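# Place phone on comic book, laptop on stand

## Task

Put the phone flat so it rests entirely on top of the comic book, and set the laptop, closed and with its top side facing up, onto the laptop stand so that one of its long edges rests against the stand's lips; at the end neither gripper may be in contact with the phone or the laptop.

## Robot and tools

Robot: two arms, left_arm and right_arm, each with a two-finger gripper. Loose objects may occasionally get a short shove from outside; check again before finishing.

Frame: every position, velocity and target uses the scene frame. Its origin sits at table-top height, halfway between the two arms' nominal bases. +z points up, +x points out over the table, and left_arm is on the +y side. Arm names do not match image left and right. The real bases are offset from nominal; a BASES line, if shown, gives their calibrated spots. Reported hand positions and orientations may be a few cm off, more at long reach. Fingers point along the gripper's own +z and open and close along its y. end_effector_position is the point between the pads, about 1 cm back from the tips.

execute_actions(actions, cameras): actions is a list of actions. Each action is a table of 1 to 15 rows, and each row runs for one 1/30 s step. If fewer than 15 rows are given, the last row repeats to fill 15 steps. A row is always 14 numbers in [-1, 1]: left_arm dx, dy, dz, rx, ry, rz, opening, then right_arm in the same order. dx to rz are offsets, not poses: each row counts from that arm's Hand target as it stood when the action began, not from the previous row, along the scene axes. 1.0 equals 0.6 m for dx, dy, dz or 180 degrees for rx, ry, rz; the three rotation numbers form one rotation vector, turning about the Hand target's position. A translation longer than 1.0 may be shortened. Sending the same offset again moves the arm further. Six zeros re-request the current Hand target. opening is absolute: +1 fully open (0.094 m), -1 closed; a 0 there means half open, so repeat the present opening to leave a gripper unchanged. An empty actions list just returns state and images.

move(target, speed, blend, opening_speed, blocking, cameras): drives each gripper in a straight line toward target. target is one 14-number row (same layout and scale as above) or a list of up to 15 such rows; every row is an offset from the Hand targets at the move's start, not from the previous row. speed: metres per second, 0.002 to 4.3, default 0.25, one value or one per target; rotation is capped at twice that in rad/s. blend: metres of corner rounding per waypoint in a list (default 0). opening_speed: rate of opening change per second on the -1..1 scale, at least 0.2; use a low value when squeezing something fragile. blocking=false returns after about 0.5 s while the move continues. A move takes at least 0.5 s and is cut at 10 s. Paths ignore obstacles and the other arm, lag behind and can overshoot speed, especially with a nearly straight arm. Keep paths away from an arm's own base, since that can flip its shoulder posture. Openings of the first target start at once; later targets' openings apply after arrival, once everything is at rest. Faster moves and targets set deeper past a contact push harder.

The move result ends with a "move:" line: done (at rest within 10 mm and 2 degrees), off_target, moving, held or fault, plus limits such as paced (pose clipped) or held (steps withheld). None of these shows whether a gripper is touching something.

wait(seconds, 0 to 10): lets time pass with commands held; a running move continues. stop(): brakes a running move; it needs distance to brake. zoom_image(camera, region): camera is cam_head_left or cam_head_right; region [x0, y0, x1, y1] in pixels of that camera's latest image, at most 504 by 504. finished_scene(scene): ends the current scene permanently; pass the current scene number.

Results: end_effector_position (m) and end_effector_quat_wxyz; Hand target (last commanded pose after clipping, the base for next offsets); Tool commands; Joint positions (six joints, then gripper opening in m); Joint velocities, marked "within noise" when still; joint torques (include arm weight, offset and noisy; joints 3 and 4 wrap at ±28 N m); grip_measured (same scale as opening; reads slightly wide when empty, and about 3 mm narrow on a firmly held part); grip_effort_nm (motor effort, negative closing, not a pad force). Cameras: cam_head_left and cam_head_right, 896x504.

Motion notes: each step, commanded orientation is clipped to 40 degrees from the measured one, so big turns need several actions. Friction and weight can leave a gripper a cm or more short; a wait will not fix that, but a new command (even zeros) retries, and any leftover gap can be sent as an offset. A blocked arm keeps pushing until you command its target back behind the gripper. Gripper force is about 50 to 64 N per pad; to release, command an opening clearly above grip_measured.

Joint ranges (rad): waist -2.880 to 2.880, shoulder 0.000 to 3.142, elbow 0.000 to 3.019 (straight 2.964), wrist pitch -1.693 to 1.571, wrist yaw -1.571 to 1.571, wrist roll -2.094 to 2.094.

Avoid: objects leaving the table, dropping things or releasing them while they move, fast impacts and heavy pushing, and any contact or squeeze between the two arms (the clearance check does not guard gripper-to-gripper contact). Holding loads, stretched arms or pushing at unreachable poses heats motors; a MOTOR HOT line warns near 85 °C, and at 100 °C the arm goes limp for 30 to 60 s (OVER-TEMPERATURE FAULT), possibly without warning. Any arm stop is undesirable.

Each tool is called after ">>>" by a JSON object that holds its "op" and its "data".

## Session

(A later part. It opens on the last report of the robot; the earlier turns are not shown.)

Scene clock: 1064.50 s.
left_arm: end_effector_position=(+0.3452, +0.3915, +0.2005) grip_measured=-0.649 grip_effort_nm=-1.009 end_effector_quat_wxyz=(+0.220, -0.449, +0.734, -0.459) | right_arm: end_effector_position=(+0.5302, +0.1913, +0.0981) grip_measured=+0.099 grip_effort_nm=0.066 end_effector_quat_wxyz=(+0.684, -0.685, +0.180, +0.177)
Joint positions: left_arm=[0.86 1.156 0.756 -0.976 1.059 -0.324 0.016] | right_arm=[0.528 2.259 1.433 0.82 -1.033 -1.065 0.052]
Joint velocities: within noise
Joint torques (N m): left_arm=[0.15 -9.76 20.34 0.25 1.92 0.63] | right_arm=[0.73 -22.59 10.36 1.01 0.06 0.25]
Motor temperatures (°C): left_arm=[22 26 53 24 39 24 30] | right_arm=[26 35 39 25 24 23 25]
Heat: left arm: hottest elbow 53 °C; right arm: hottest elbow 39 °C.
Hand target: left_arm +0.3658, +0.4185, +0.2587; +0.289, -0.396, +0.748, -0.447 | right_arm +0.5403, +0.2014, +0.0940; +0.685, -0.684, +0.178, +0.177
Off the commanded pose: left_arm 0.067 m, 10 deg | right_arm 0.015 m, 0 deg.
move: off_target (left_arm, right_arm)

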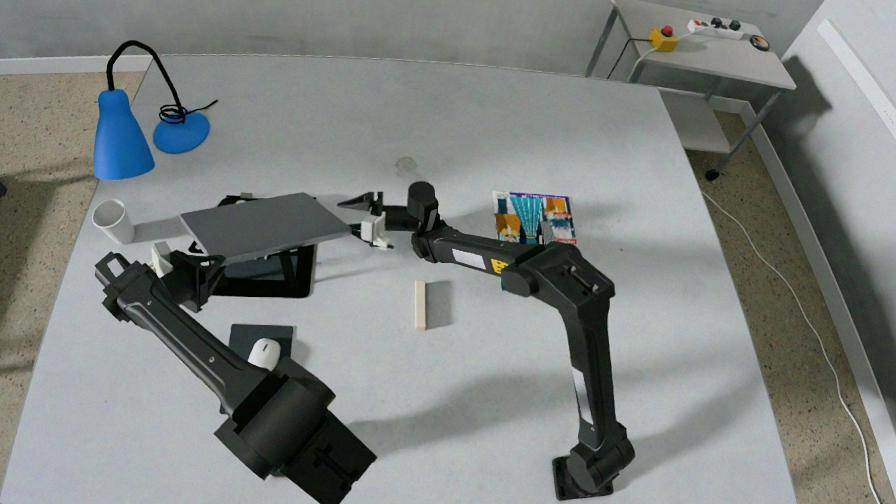

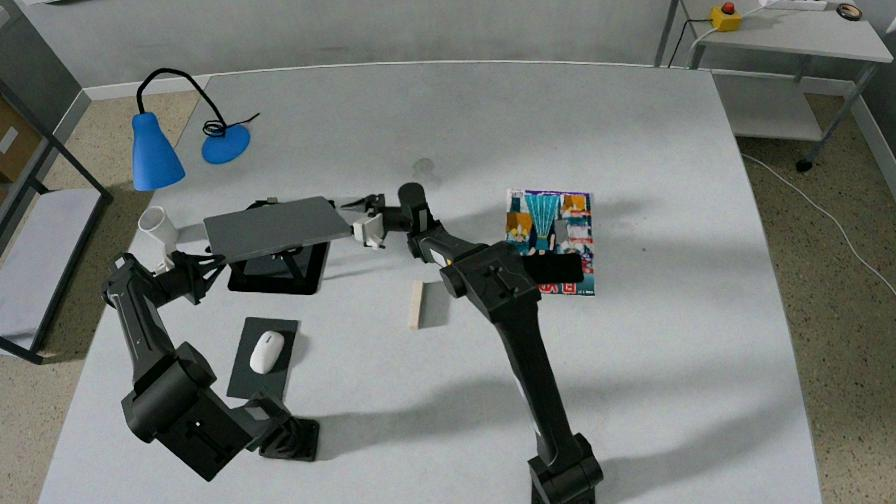

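>>> {"op": "move", "data": {"target": [[0,0,0,0,0,0,-0.9,0.0,0.06,-0.01,0,0,0,0.1]], "speed": 0.1, "cameras": ["cam_head_left","cam_head_right"]}}

>>> {"op": "zoom_image", "data": {"camera": "cam_head_left", "region": [290, 180, 390, 260]}}

>>> {"op": "zoom_image", "data": {"camera": "cam_head_right", "region": [290, 180, 390, 260]}}

Scene clock: 1068.90 s.
left_arm: end_effector_position=(+0.3452, +0.3915, +0.2005) grip_measured=-0.649 grip_effort_nm=-1.009 end_effector_quat_wxyz=(+0.220, -0.449, +0.734, -0.459) | right_arm: end_effector_position=(+0.5308, +0.2268, +0.0924) grip_measured=+0.099 grip_effort_nm=0.066 end_effector_quat_wxyz=(+0.683, -0.685, +0.181, +0.177)
Joint positions: left_arm=[0.86 1.156 0.756 -0.976 1.059 -0.324 0.016] | right_arm=[0.573 2.304 1.508 0.79 -0.987 -1.065 0.052]
Joint velocities: within noise
Joint torques (N m): left_arm=[-0.15 -10.17 20.21 0.12 1.85 0.57] | right_arm=[0.67 -23.3 10.69 0.81 0.07 0.24]
Motor temperatures (°C): left_arm=[22 26 53 24 39 24 30] | right_arm=[26 35 39 25 24 23 25]
Heat: left arm: hottest elbow 53 °C; right arm: hottest elbow 39 °C.
Hand target: left_arm +0.3658, +0.4185, +0.2587; +0.289, -0.396, +0.748, -0.447 | right_arm +0.5403, +0.2373, +0.0880; +0.685, -0.684, +0.178, +0.177
Off the commanded pose: left_arm 0.067 m, 10 deg | right_arm 0.015 m, 0 deg.
move: off_target (left_arm, right_arm)

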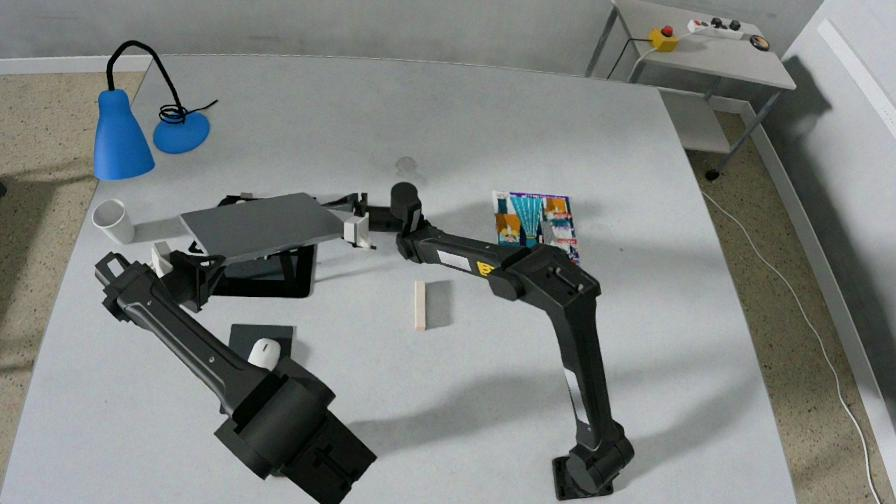

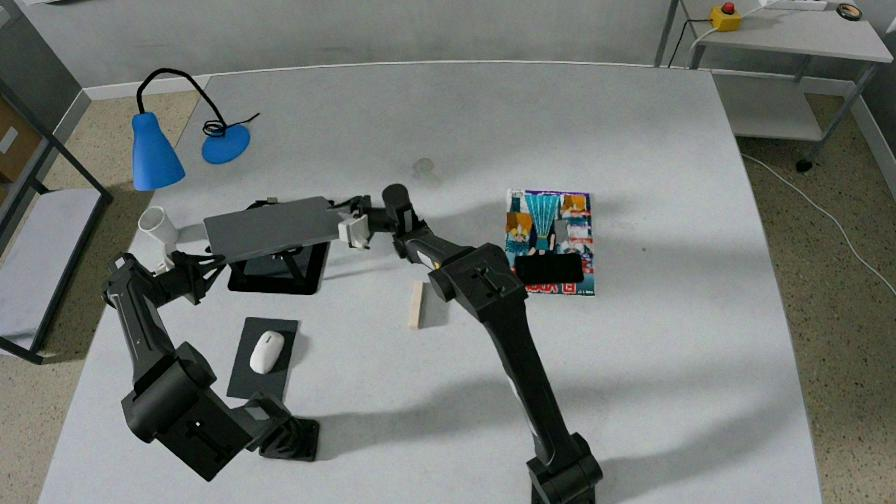

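Scaled by 5.040.

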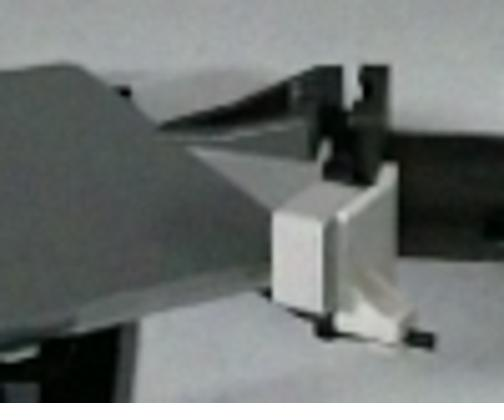

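Scaled by 5.040.

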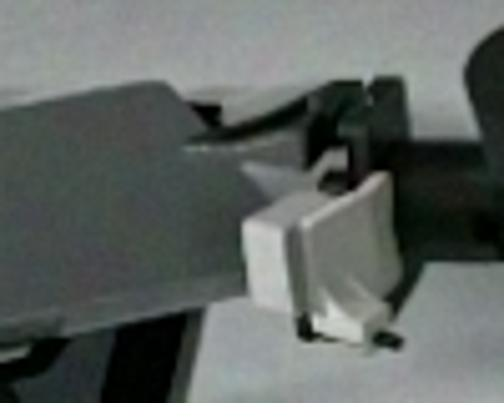

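>>> {"op": "move", "data": {"target": [[0,0,0,0,0,0,-0.9,0.0,0.0,0,0,0,0,-0.4]], "opening_speed": 0.25, "cameras": ["cam_head_left","cam_head_right"]}}

>>> {"op": "zoom_image", "data": {"camera": "cam_head_left", "region": [290, 180, 390, 260]}}

>>> {"op": "zoom_image", "data": {"camera": "cam_head_right", "region": [290, 180, 390, 260]}}

Scene clock: 1084.20 s.
left_arm: end_effector_position=(+0.3452, +0.3915, +0.2004) grip_measured=-0.649 grip_effort_nm=-1.004 end_effector_quat_wxyz=(+0.220, -0.449, +0.734, -0.459) | right_arm: end_effector_position=(+0.5307, +0.2267, +0.0895) grip_measured=-0.398 grip_effort_nm=-0.090 end_effector_quat_wxyz=(+0.682, -0.685, +0.182, +0.178)
Joint positions: left_arm=[0.86 1.157 0.756 -0.976 1.059 -0.324 0.016] | right_arm=[0.573 2.307 1.508 0.789 -0.987 -1.065 0.028]
Joint velocities: within noise
Joint torques (N m): left_arm=[-0.67 -10.58 20.18 0.18 1.89 0.59] | right_arm=[0.79 -23.3 10.67 0.92 0.06 0.25]
Motor temperatures (°C): left_arm=[22 26 54 24 39 24 30] | right_arm=[26 35 42 25 24 23 25]
Heat: left arm: hottest elbow 54 °C; right arm: hottest elbow 42 °C.
Hand target: left_arm +0.3658, +0.4185, +0.2586; +0.289, -0.396, +0.748, -0.447 | right_arm +0.5403, +0.2373, +0.0879; +0.685, -0.684, +0.178, +0.177
Off the commanded pose: left_arm 0.067 m, 10 deg | right_arm 0.014 m, 1 deg.
move: off_target (left_arm, right_arm)

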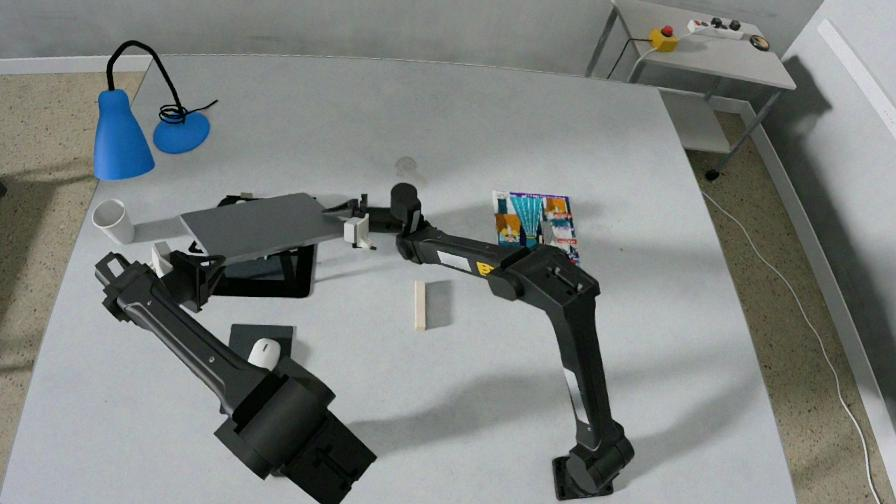

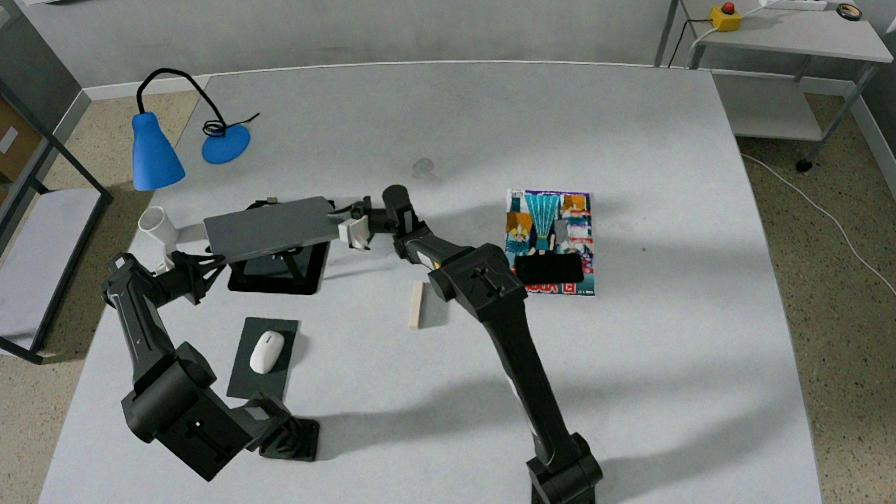

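Scaled by 5.040.

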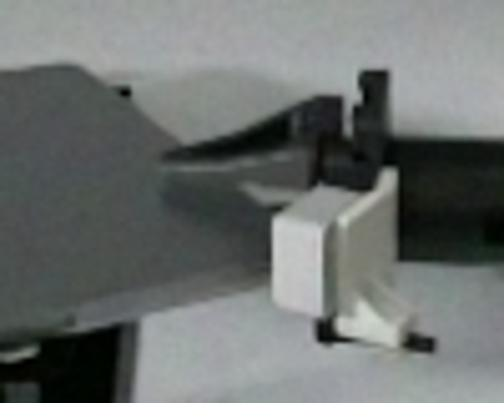

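Scaled by 5.040.

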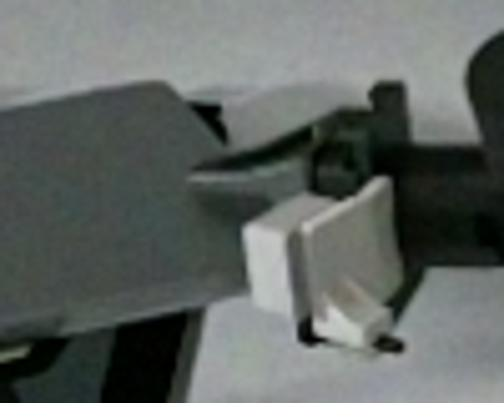

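>>> {"op": "move", "data": {"target": [[0,0,0,0,0,0,-0.9,0.0,0.0,0,0,0,0,-0.85]], "opening_speed": 0.25, "cameras": ["cam_head_left"]}}

>>> {"op": "zoom_image", "data": {"camera": "cam_head_left", "region": [170, 160, 390, 280]}}

Scene clock: 1088.90 s.
left_arm: end_effector_position=(+0.3446, +0.3914, +0.1993) grip_measured=-0.649 grip_effort_nm=-1.009 end_effector_quat_wxyz=(+0.215, -0.455, +0.731, -0.462) | right_arm: end_effector_position=(+0.5304, +0.2270, +0.0870) grip_measured=-0.652 grip_effort_nm=-1.038 end_effector_quat_wxyz=(+0.682, -0.687, +0.178, +0.174)
Joint positions: left_arm=[0.861 1.16 0.756 -0.982 1.059 -0.332 0.016] | right_arm=[0.573 2.311 1.509 0.788 -0.988 -1.079 0.016]
Joint velocities: within noise
Joint torques (N m): left_arm=[0.15 -11.11 20.34 0.38 1.87 0.62] | right_arm=[0.79 -23.77 10.58 0.95 0.08 0.37]
Motor temperatures (°C): left_arm=[22 26 54 24 40 24 30] | right_arm=[26 36 42 25 24 23 25]
Heat: left arm: hottest elbow 54 °C; right arm: hottest elbow 42 °C.
Hand target: left_arm +0.3658, +0.4185, +0.2586; +0.289, -0.396, +0.748, -0.447 | right_arm +0.5401, +0.2375, +0.0880; +0.685, -0.684, +0.178, +0.177
Off the commanded pose: left_arm 0.069 m, 11 deg | right_arm 0.014 m, 1 deg.
move: off_target (left_arm, right_arm)
Images, in order (width x height): cam_head_left 896x504.

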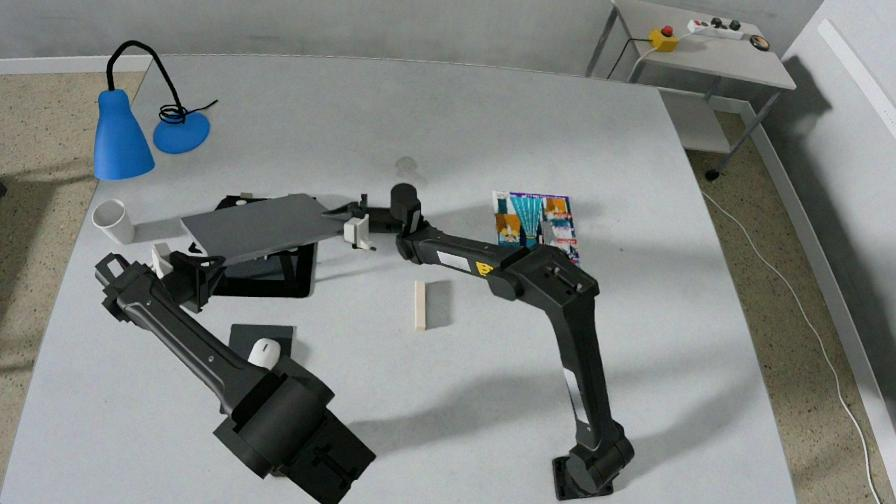

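Scaled by 2.291.

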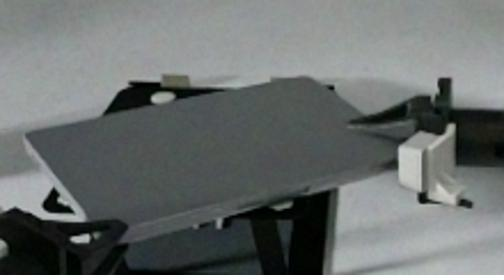

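>>> {"op": "move", "data": {"target": [[0,0,0,0,0,0,-0.9,-0.04,0.0,0.05,0,0,0,-0.85],[0,0,0,0,0,0,-0.9,-0.12,0.0,0.06,0,0,-0.03,-0.85]], "speed": 0.1, "cameras": ["cam_head_left","cam_head_right"]}}

>>> {"op": "zoom_image", "data": {"camera": "cam_head_left", "region": [170, 160, 390, 280]}}

>>> {"op": "zoom_image", "data": {"camera": "cam_head_right", "region": [170, 160, 390, 280]}}

Scene clock: 1093.27 s.
left_arm: end_effector_position=(+0.3436, +0.3996, +0.2036) grip_measured=-0.649 grip_effort_nm=-1.013 end_effector_quat_wxyz=(+0.226, -0.455, +0.730, -0.457) | right_arm: end_effector_position=(+0.4977, +0.2145, +0.0913) grip_measured=-0.656 grip_effort_nm=-1.043 end_effector_quat_wxyz=(+0.682, -0.679, +0.239, +0.130)
Joint positions: left_arm=[0.88 1.16 0.767 -0.985 1.059 -0.32 0.016] | right_arm=[0.611 2.195 1.307 0.837 -0.803 -1.081 0.016]
Joint velocities: within noise
Joint torques (N m): left_arm=[-2.26 -10.17 19.51 0.55 2 0.59] | right_arm=[3.66 -27.81 5.46 2.19 -0.38 0.38]
Motor temperatures (°C): left_arm=[22 26 54 24 40 24 30] | right_arm=[26 37 42 25 24 23 26]
Heat: left arm: hottest elbow 54 °C; right arm: hottest elbow 42 °C.
Hand target: left_arm +0.3658, +0.4185, +0.2587; +0.289, -0.396, +0.748, -0.447 | right_arm +0.4683, +0.2374, +0.1240; +0.693, -0.675, +0.210, +0.145
Off the commanded pose: left_arm 0.062 m, 10 deg | right_arm 0.050 m, 4 deg.
move: off_target (left_arm, right_arm)

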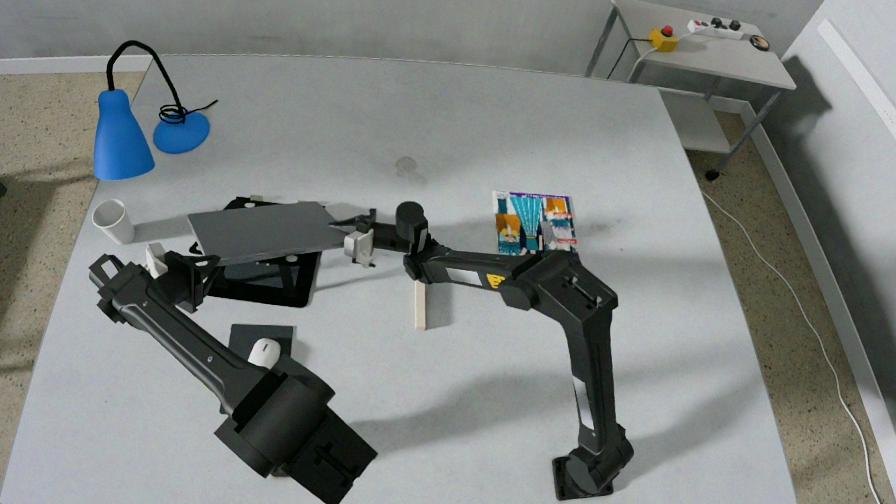

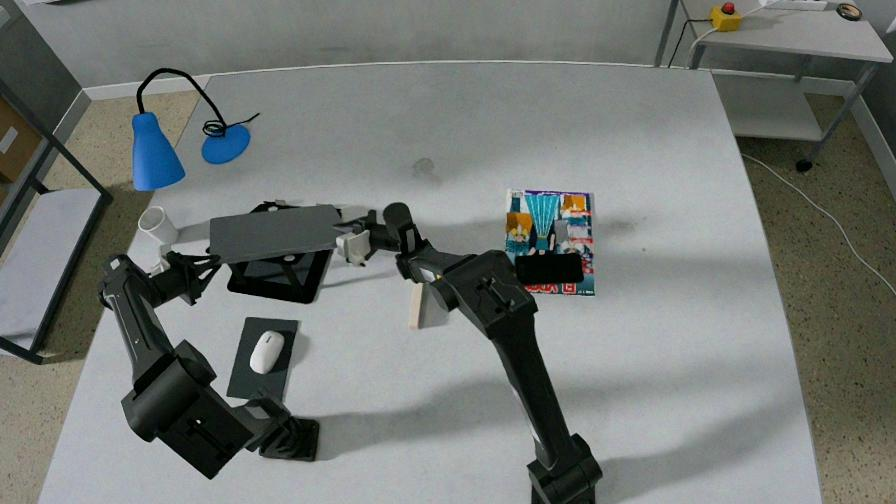

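Scaled by 2.291.

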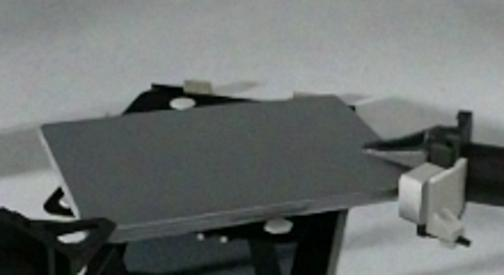

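Scaled by 2.291.

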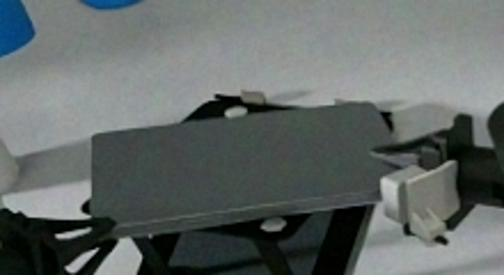

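>>> {"op": "move", "data": {"target": [[0,0,0,0,0,0,-0.9,0.0,0.0,0.08,0,0,0,-0.85],[0,0,0,0,0,0,-0.9,-0.1,0.0,0.08,0,0,-0.04,-0.85]], "speed": 0.1, "cameras": ["cam_head_left","cam_head_right"]}}

>>> {"op": "zoom_image", "data": {"camera": "cam_head_left", "region": [170, 160, 390, 280]}}

>>> {"op": "zoom_image", "data": {"camera": "cam_head_right", "region": [170, 160, 390, 280]}}

Scene clock: 1098.67 s.
left_arm: end_effector_position=(+0.3453, +0.4075, +0.2123) grip_measured=-0.649 grip_effort_nm=-1.009 end_effector_quat_wxyz=(+0.238, -0.452, +0.730, -0.454) | right_arm: end_effector_position=(+0.4563, +0.1943, +0.1090) grip_measured=-0.658 grip_effort_nm=-1.038 end_effector_quat_wxyz=(+0.667, -0.669, +0.318, +0.077)
Joint positions: left_arm=[0.892 1.16 0.788 -0.988 1.064 -0.312 0.016] | right_arm=[0.667 2.023 1.089 0.818 -0.566 -1.074 0.016]
Joint velocities: within noise
Joint torques (N m): left_arm=[-2.9 -10.75 18.17 0.66 1.8 0.55] | right_arm=[6.12 -27.16 6.27 2.91 -1.07 0.34]
Motor temperatures (°C): left_arm=[22 26 54 24 40 24 30] | right_arm=[26 38 41 25 24 23 26]
Heat: left arm: hottest elbow 54 °C; right arm: hottest elbow 41 °C.
Hand target: left_arm +0.3659, +0.4184, +0.2587; +0.289, -0.396, +0.748, -0.447 | right_arm +0.4083, +0.2374, +0.1719; +0.700, -0.660, +0.252, +0.101
Off the commanded pose: left_arm 0.052 m, 9 deg | right_arm 0.090 m, 9 deg.
move: off_target (left_arm, right_arm)

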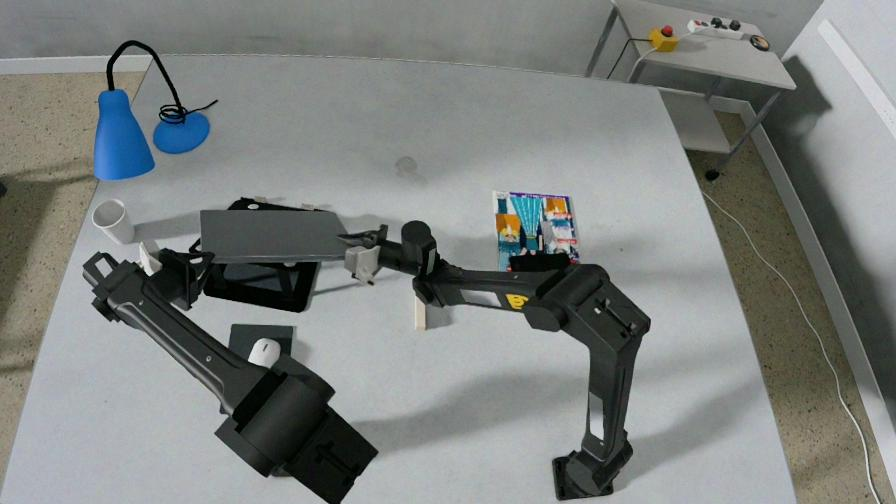

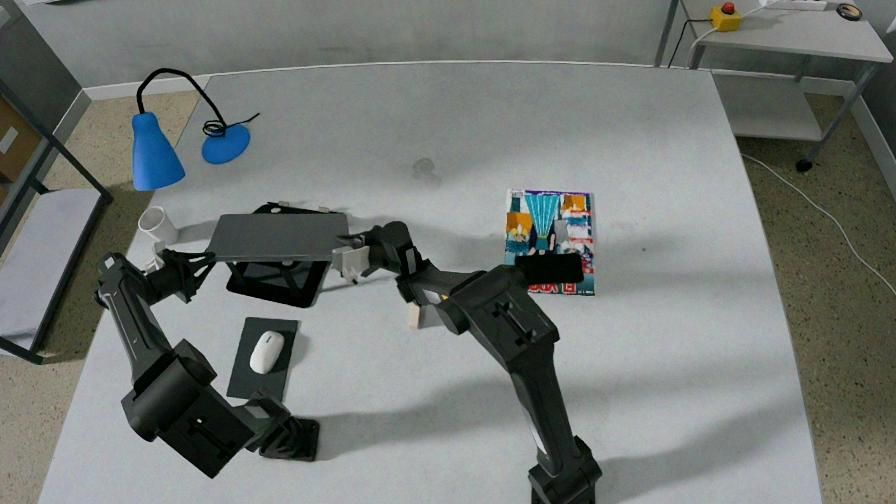

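Scaled by 2.291.

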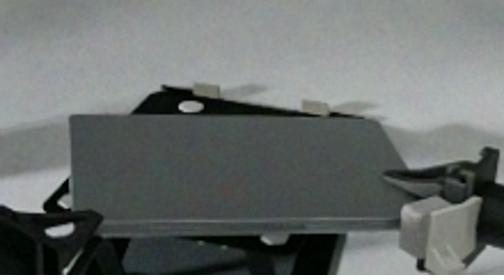

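Scaled by 2.291.

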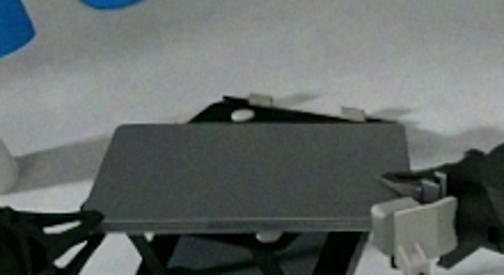

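>>> {"op": "move", "data": {"target": [[0,0,0,0,0,0,-0.9,0.0,-0.05,0.0,0,0,0,-0.85],[0.04,-0.06,-0.05,0,0,-0.03,-0.9,0.0,-0.05,-0.02,0,0,-0.03,-0.85]], "speed": 0.1, "cameras": ["cam_head_left","cam_head_right"]}}

>>> {"op": "zoom_image", "data": {"camera": "cam_head_left", "region": [170, 160, 390, 280]}}

>>> {"op": "zoom_image", "data": {"camera": "cam_head_right", "region": [170, 160, 390, 280]}}

Scene clock: 1106.60 s.
left_arm: end_effector_position=(+0.3707, +0.3950, +0.2051) grip_measured=-0.649 grip_effort_nm=-1.009 end_effector_quat_wxyz=(+0.238, -0.421, +0.747, -0.456) | right_arm: end_effector_position=(+0.4481, +0.1685, +0.1021) grip_measured=-0.658 grip_effort_nm=-1.043 end_effector_quat_wxyz=(+0.669, -0.652, +0.354, +0.047)
Joint positions: left_arm=[0.807 1.193 0.788 -0.88 1.057 -0.357 0.016] | right_arm=[0.666 1.989 0.991 0.885 -0.47 -1.055 0.016]
Joint velocities: within noise
Joint torques (N m): left_arm=[-4.84 -10.05 12.7 2.07 1.81 0.45] | right_arm=[5.36 -25.64 6.08 3 -1.54 0.14]
Motor temperatures (°C): left_arm=[22 26 53 24 40 24 30] | right_arm=[26 38 40 25 25 23 26]
Heat: left arm: hottest elbow 53 °C; right arm: hottest elbow 40 °C.
Hand target: left_arm +0.3898, +0.3825, +0.2287; +0.268, -0.360, +0.766, -0.460 | right_arm +0.4082, +0.2075, +0.1600; +0.704, -0.648, +0.283, +0.068
Off the commanded pose: left_arm 0.033 m, 8 deg | right_arm 0.080 m, 9 deg.
move: off_target (left_arm, right_arm)

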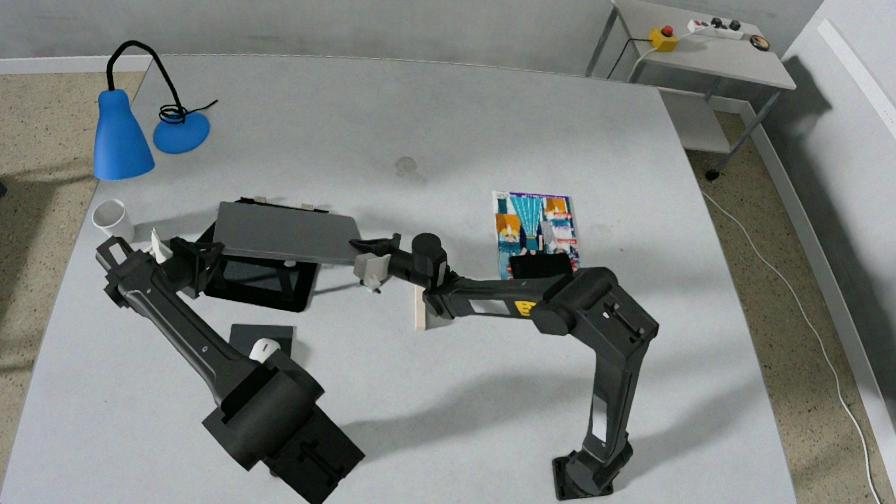

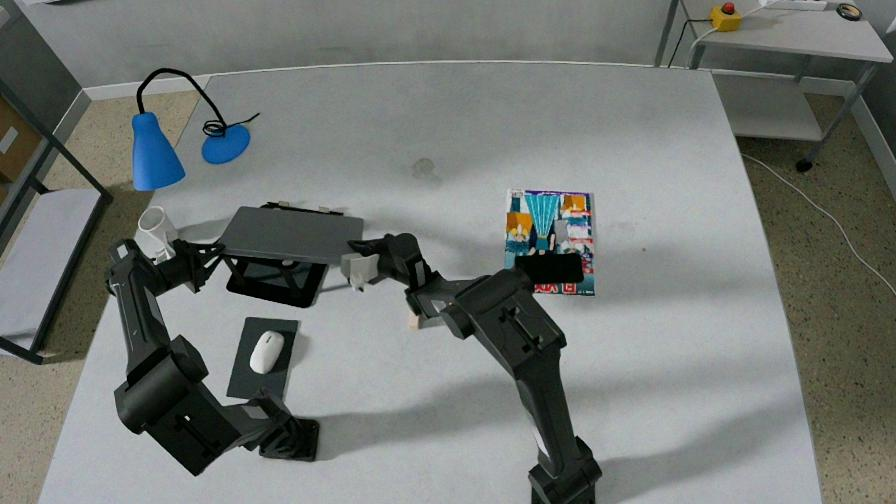

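Scaled by 2.291.

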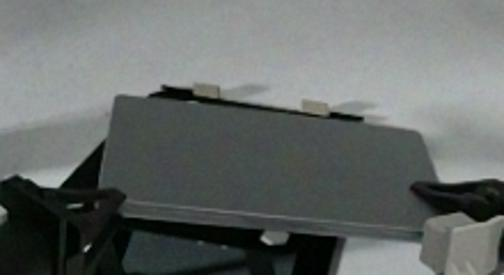

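Scaled by 2.291.

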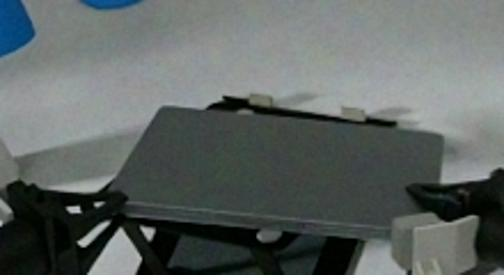

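>>> {"op": "move", "data": {"target": [[0,0,-0.09,0,0,0,-0.9,0.05,-0.05,-0.09,0,0,0,-0.85]], "speed": 0.06, "cameras": []}}

>>> {"op": "execute_actions", "data": {"actions": []}}

>>> {"op": "zoom_image", "data": {"camera": "cam_head_left", "region": [170, 160, 390, 280]}}

>>> {"op": "zoom_image", "data": {"camera": "cam_head_right", "region": [170, 160, 390, 280]}}

Scene clock: 1113.43 s.
left_arm: end_effector_position=(+0.3802, +0.3872, +0.1711) grip_measured=-0.649 grip_effort_nm=-1.013 end_effector_quat_wxyz=(+0.242, -0.405, +0.747, -0.469) | right_arm: end_effector_position=(+0.4562, +0.1507, +0.0853) grip_measured=-0.659 grip_effort_nm=-1.038 end_effector_quat_wxyz=(+0.685, -0.652, +0.323, +0.039)
Joint positions: left_arm=[0.779 1.254 0.721 -0.715 1.086 -0.381 0.016] | right_arm=[0.622 2.051 0.985 0.998 -0.539 -1.088 0.016]
Joint velocities: within noise
Joint torques (N m): left_arm=[-3.96 -9.88 9.62 2.43 0.6 0.62] | right_arm=[2.96 -20.6 6.86 2.88 -1.82 0.42]
Motor temperatures (°C): left_arm=[22 26 51 24 40 24 30] | right_arm=[26 39 39 25 26 23 27]
Heat: left arm: hottest elbow 51 °C; right arm: hottest shoulder 39 °C.
Hand target: left_arm +0.3898, +0.3824, +0.1748; +0.268, -0.360, +0.766, -0.461 | right_arm +0.4383, +0.1773, +0.1059; +0.704, -0.648, +0.283, +0.068
Off the commanded pose: left_arm 0.011 m, 6 deg | right_arm 0.038 m, 6 deg.
move: off_target (left_arm, right_arm)
No camera images: "cameras" was empty.

Scene clock: 1113.43 s.
left_arm: end_effector_position=(+0.3802, +0.3872, +0.1711) grip_measured=-0.649 grip_effort_nm=-1.013 end_effector_quat_wxyz=(+0.242, -0.405, +0.747, -0.469) | right_arm: end_effector_position=(+0.4562, +0.1507, +0.0853) grip_measured=-0.659 grip_effort_nm=-1.038 end_effector_quat_wxyz=(+0.685, -0.652, +0.323, +0.039)
Joint positions: left_arm=[0.779 1.254 0.721 -0.715 1.086 -0.381 0.016] | right_arm=[0.622 2.051 0.985 0.998 -0.539 -1.088 0.016]
Joint velocities: within noise
Joint torques (N m): left_arm=[-3.96 -9.88 9.62 2.43 0.6 0.62] | right_arm=[2.96 -20.6 6.86 2.88 -1.82 0.42]
Motor temperatures (°C): left_arm=[22 26 51 24 40 24 30] | right_arm=[26 39 39 25 26 23 27]
Heat: left arm: hottest elbow 51 °C; right arm: hottest shoulder 39 °C.
Hand target: left_arm +0.3898, +0.3824, +0.1748; +0.268, -0.360, +0.766, -0.461 | right_arm +0.4383, +0.1773, +0.1059; +0.704, -0.648, +0.283, +0.068
Tool commands: left_gripper/opening=-0.9 right_gripper/opening=-0.85
Off the commanded pose: left_arm 0.011 m, 6 deg | right_arm 0.038 m, 6 deg.

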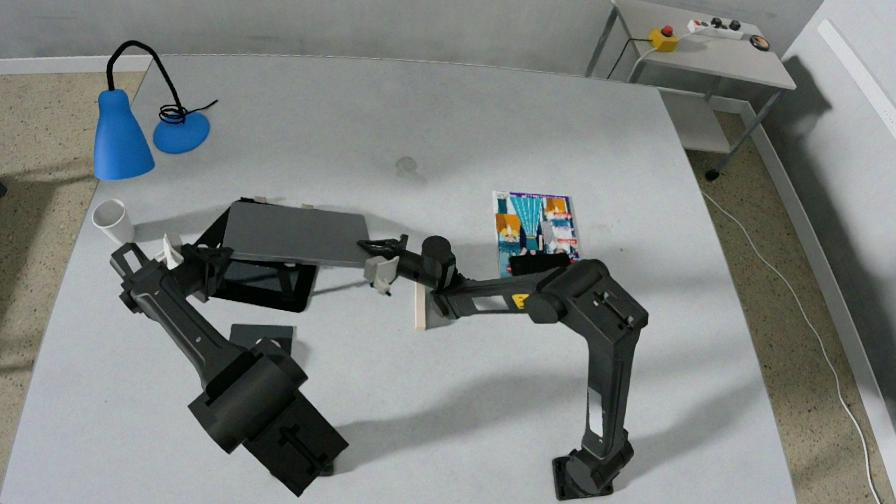

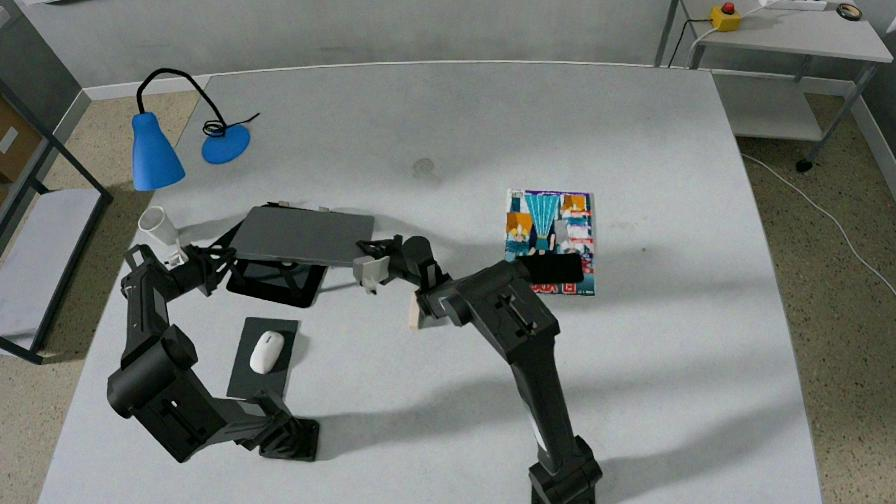

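Scaled by 2.291.

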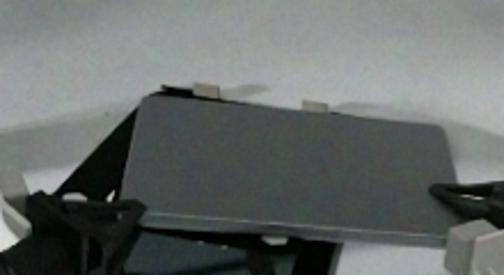

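Scaled by 2.291.

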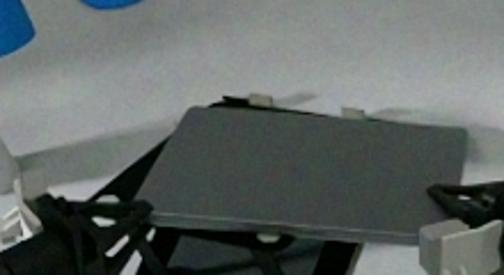

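>>> {"op": "move", "data": {"target": [[0,0.06,-0.03,0,0,0,-0.9,0.0,0.09,0,0,0,0,-0.85],[0.0,0.06,-0.075,0,0,-0.01,-0.9,0.0,0.09,-0.02,0,0,-0.01,-0.85]], "speed": 0.06}}

>>> {"op": "zoom_image", "data": {"camera": "cam_head_left", "region": [170, 160, 390, 280]}}

>>> {"op": "zoom_image", "data": {"camera": "cam_head_right", "region": [170, 160, 390, 280]}}

Scene clock: 1119.77 s.
left_arm: end_effector_position=(+0.3901, +0.4105, +0.1541) grip_measured=-0.649 grip_effort_nm=-1.004 end_effector_quat_wxyz=(+0.254, -0.378, +0.743, -0.490) | right_arm: end_effector_position=(+0.4637, +0.1711, +0.0821) grip_measured=-0.661 grip_effort_nm=-1.033 end_effector_quat_wxyz=(+0.687, -0.646, +0.331, +0.017)
Joint positions: left_arm=[0.817 1.388 0.768 -0.716 1.158 -0.247 0.016] | right_arm=[0.658 2.082 1.031 0.99 -0.458 -1.099 0.016]
Joint velocities: within noise
Joint torques (N m): left_arm=[-1.03 -7.12 8.96 0.96 -1.05 1.3] | right_arm=[6.36 -18.49 9.95 2.39 -0.69 0.54]
Motor temperatures (°C): left_arm=[22 26 50 24 38 24 30] | right_arm=[26 38 39 25 27 23 27]
Heat: left arm: hottest elbow 50 °C; right arm: hottest elbow 39 °C.
Hand target: left_arm +0.3898, +0.4185, +0.1298; +0.261, -0.348, +0.771, -0.465 | right_arm +0.4382, +0.2314, +0.0941; +0.705, -0.643, +0.293, +0.057
Off the commanded pose: left_arm 0.026 m, 6 deg | right_arm 0.066 m, 7 deg.
move: off_target (left_arm, right_arm)

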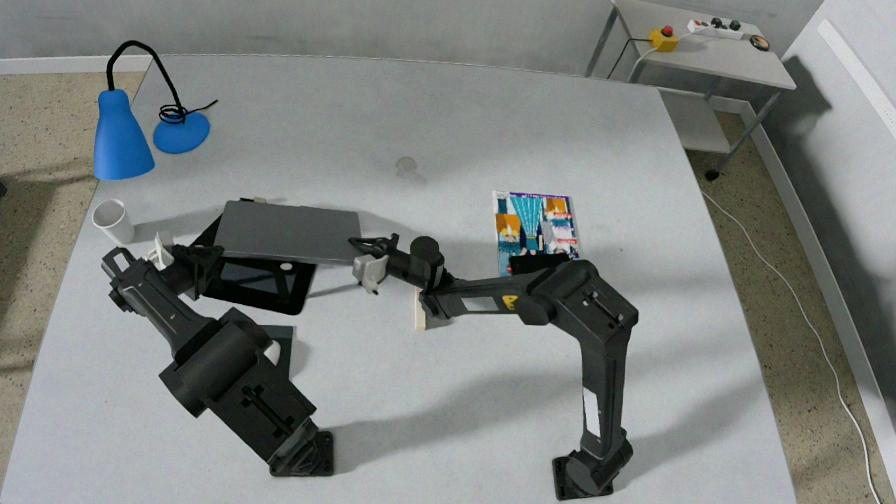

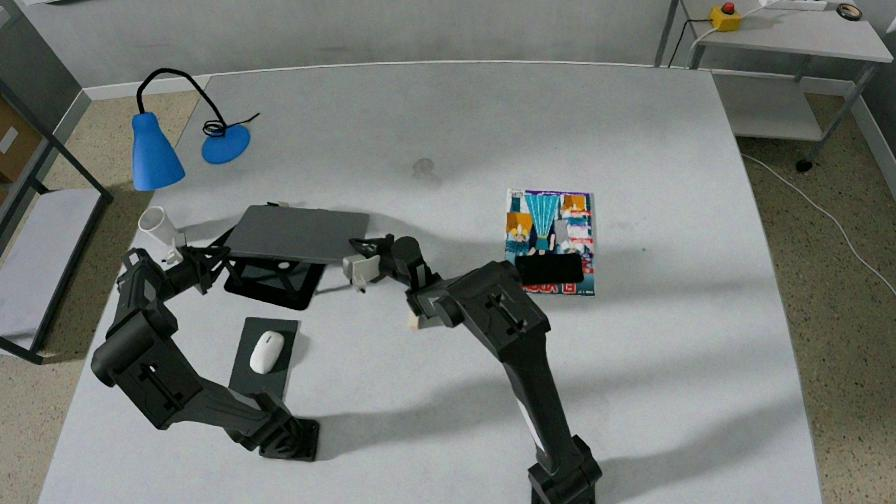

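Scaled by 2.291.

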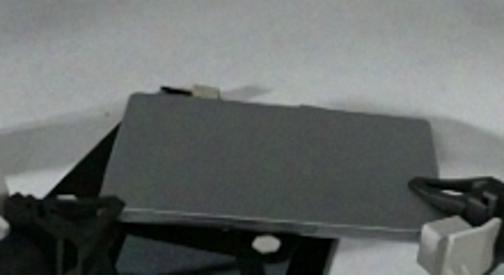

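Scaled by 2.291.

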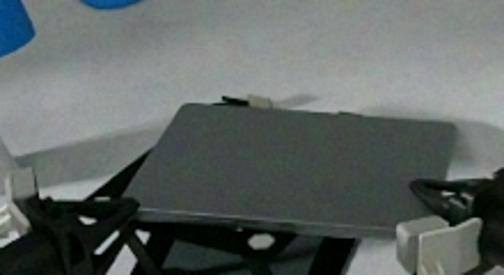

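>>> {"op": "move", "data": {"target": [[-0.0,0.0,0.06,0,0,0,-0.9,0.0,0,0.06,0,0,0,-0.85],[-0.06,0.0,0.06,0,0,0,-0.9,-0.07,0.02,0.06,0,0,-0.02,-0.85]], "speed": 0.06}}

>>> {"op": "zoom_image", "data": {"camera": "cam_head_left", "region": [170, 160, 390, 280]}}

>>> {"op": "zoom_image", "data": {"camera": "cam_head_right", "region": [170, 160, 390, 280]}}

Scene clock: 1125.87 s.
left_arm: end_effector_position=(+0.3539, +0.4255, +0.1604) grip_measured=-0.649 grip_effort_nm=-1.009 end_effector_quat_wxyz=(+0.249, -0.391, +0.748, -0.475) | right_arm: end_effector_position=(+0.4402, +0.1945, +0.0819) grip_measured=-0.661 grip_effort_nm=-1.038 end_effector_quat_wxyz=(+0.676, -0.646, +0.356, -0.007)
Joint positions: left_arm=[0.92 1.367 0.791 -0.963 1.132 -0.035 0.016] | right_arm=[0.74 2.054 1.009 0.953 -0.311 -1.106 0.016]
Joint velocities: within noise
Joint torques (N m): left_arm=[-2.96 -12.57 9.01 -0.42 0.2 0.95] | right_arm=[6.65 -24.82 6.38 2.43 -0.69 0.62]
Motor temperatures (°C): left_arm=[22 26 49 24 37 25 30] | right_arm=[26 39 40 25 26 23 27]
Heat: left arm: hottest elbow 49 °C; right arm: hottest elbow 40 °C.
Hand target: left_arm +0.3539, +0.4185, +0.1658; +0.261, -0.348, +0.771, -0.465 | right_arm +0.3961, +0.2435, +0.1299; +0.707, -0.634, +0.313, +0.035
Off the commanded pose: left_arm 0.009 m, 6 deg | right_arm 0.081 m, 8 deg.
move: off_target (left_arm, right_arm)

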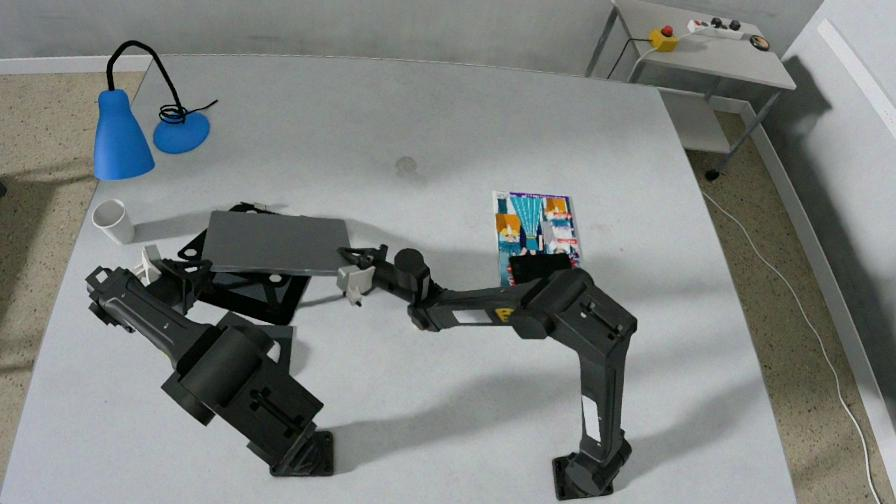

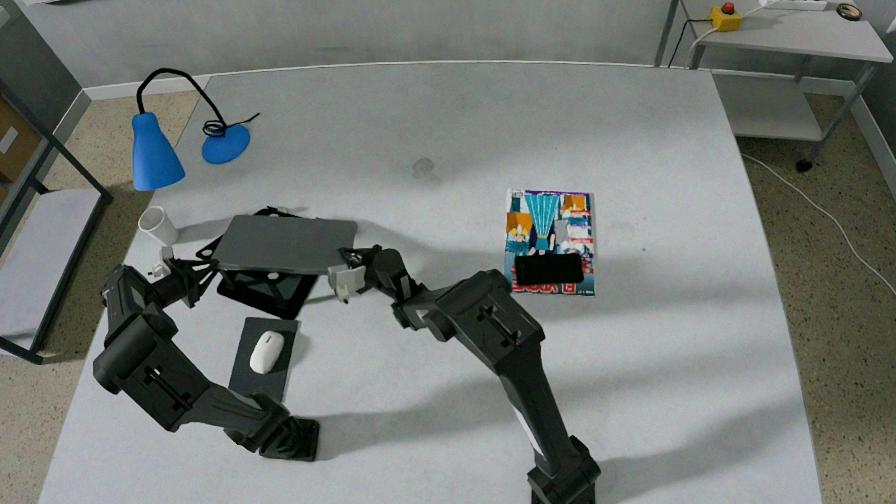

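Scaled by 2.291.

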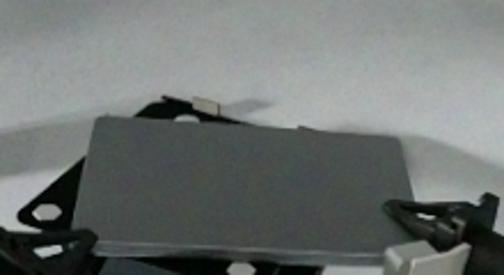

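Scaled by 2.291.

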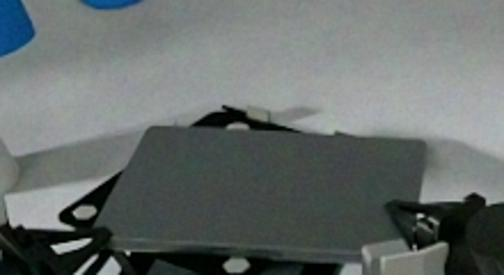

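>>> {"op": "move", "data": {"target": [[0.0,0.0,0.08,0,0,0,-0.9,0.0,0,0.17,0,0,0,-0.85]], "speed": 0.1}}

>>> {"op": "zoom_image", "data": {"camera": "cam_head_left", "region": [170, 160, 390, 280]}}

>>> {"op": "zoom_image", "data": {"camera": "cam_head_right", "region": [170, 160, 390, 280]}}

Scene clock: 1130.70 s.
left_arm: end_effector_position=(+0.3431, +0.4221, +0.1829) grip_measured=-0.649 grip_effort_nm=-1.004 end_effector_quat_wxyz=(+0.218, -0.417, +0.741, -0.478) | right_arm: end_effector_position=(+0.4266, +0.1897, +0.1122) grip_measured=-0.661 grip_effort_nm=-1.043 end_effector_quat_wxyz=(+0.632, -0.671, +0.388, +0.015)
Joint positions: left_arm=[0.935 1.326 0.833 -1.123 1.107 -0.034 0.016] | right_arm=[0.749 1.903 0.984 0.706 -0.311 -1.089 0.016]
Joint velocities: within noise
Joint torques (N m): left_arm=[-3.55 -14.1 12.77 -0.46 1.2 1.07] | right_arm=[5.95 -28.81 10.13 2.8 -0.81 0.5]
Motor temperatures (°C): left_arm=[22 26 48 24 37 25 30] | right_arm=[26 40 39 25 26 23 27]
Heat: left arm: hottest elbow 48 °C; right arm: hottest shoulder 40 °C.
Hand target: left_arm +0.3538, +0.4184, +0.2137; +0.261, -0.348, +0.771, -0.465 | right_arm +0.3962, +0.2435, +0.2320; +0.707, -0.634, +0.313, +0.035
Off the commanded pose: left_arm 0.033 m, 10 deg | right_arm 0.135 m, 13 deg.
move: off_target (left_arm, right_arm)

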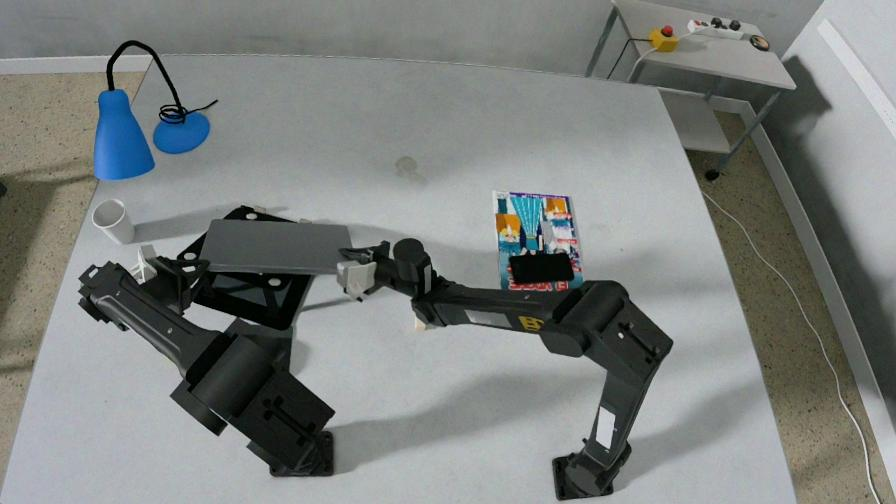

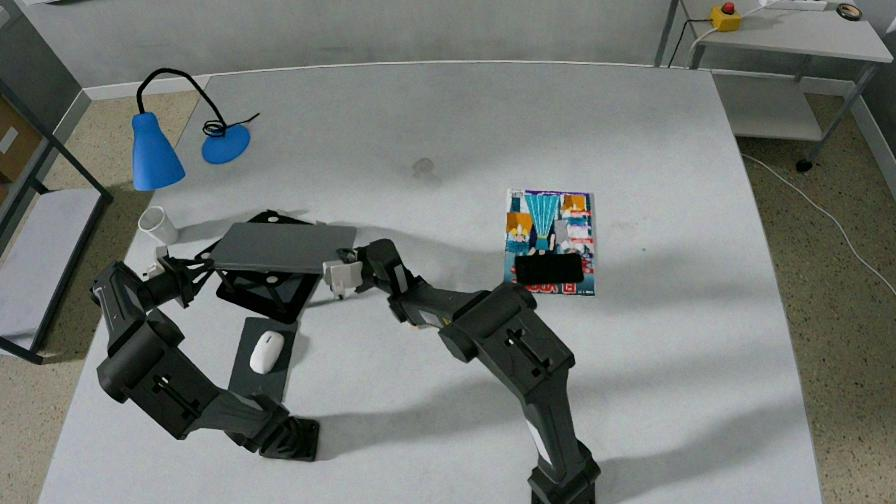

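Scaled by 2.291.

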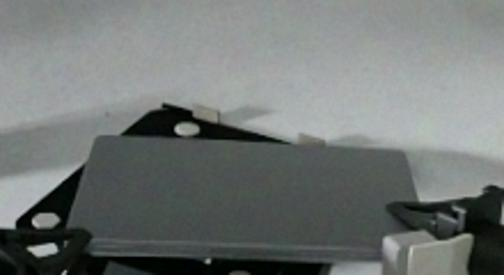

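Scaled by 2.291.

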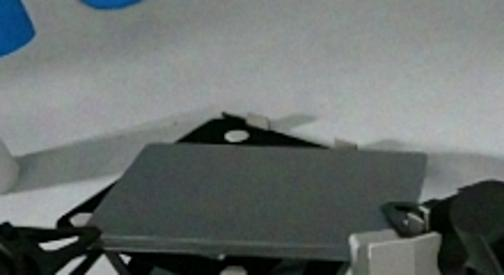

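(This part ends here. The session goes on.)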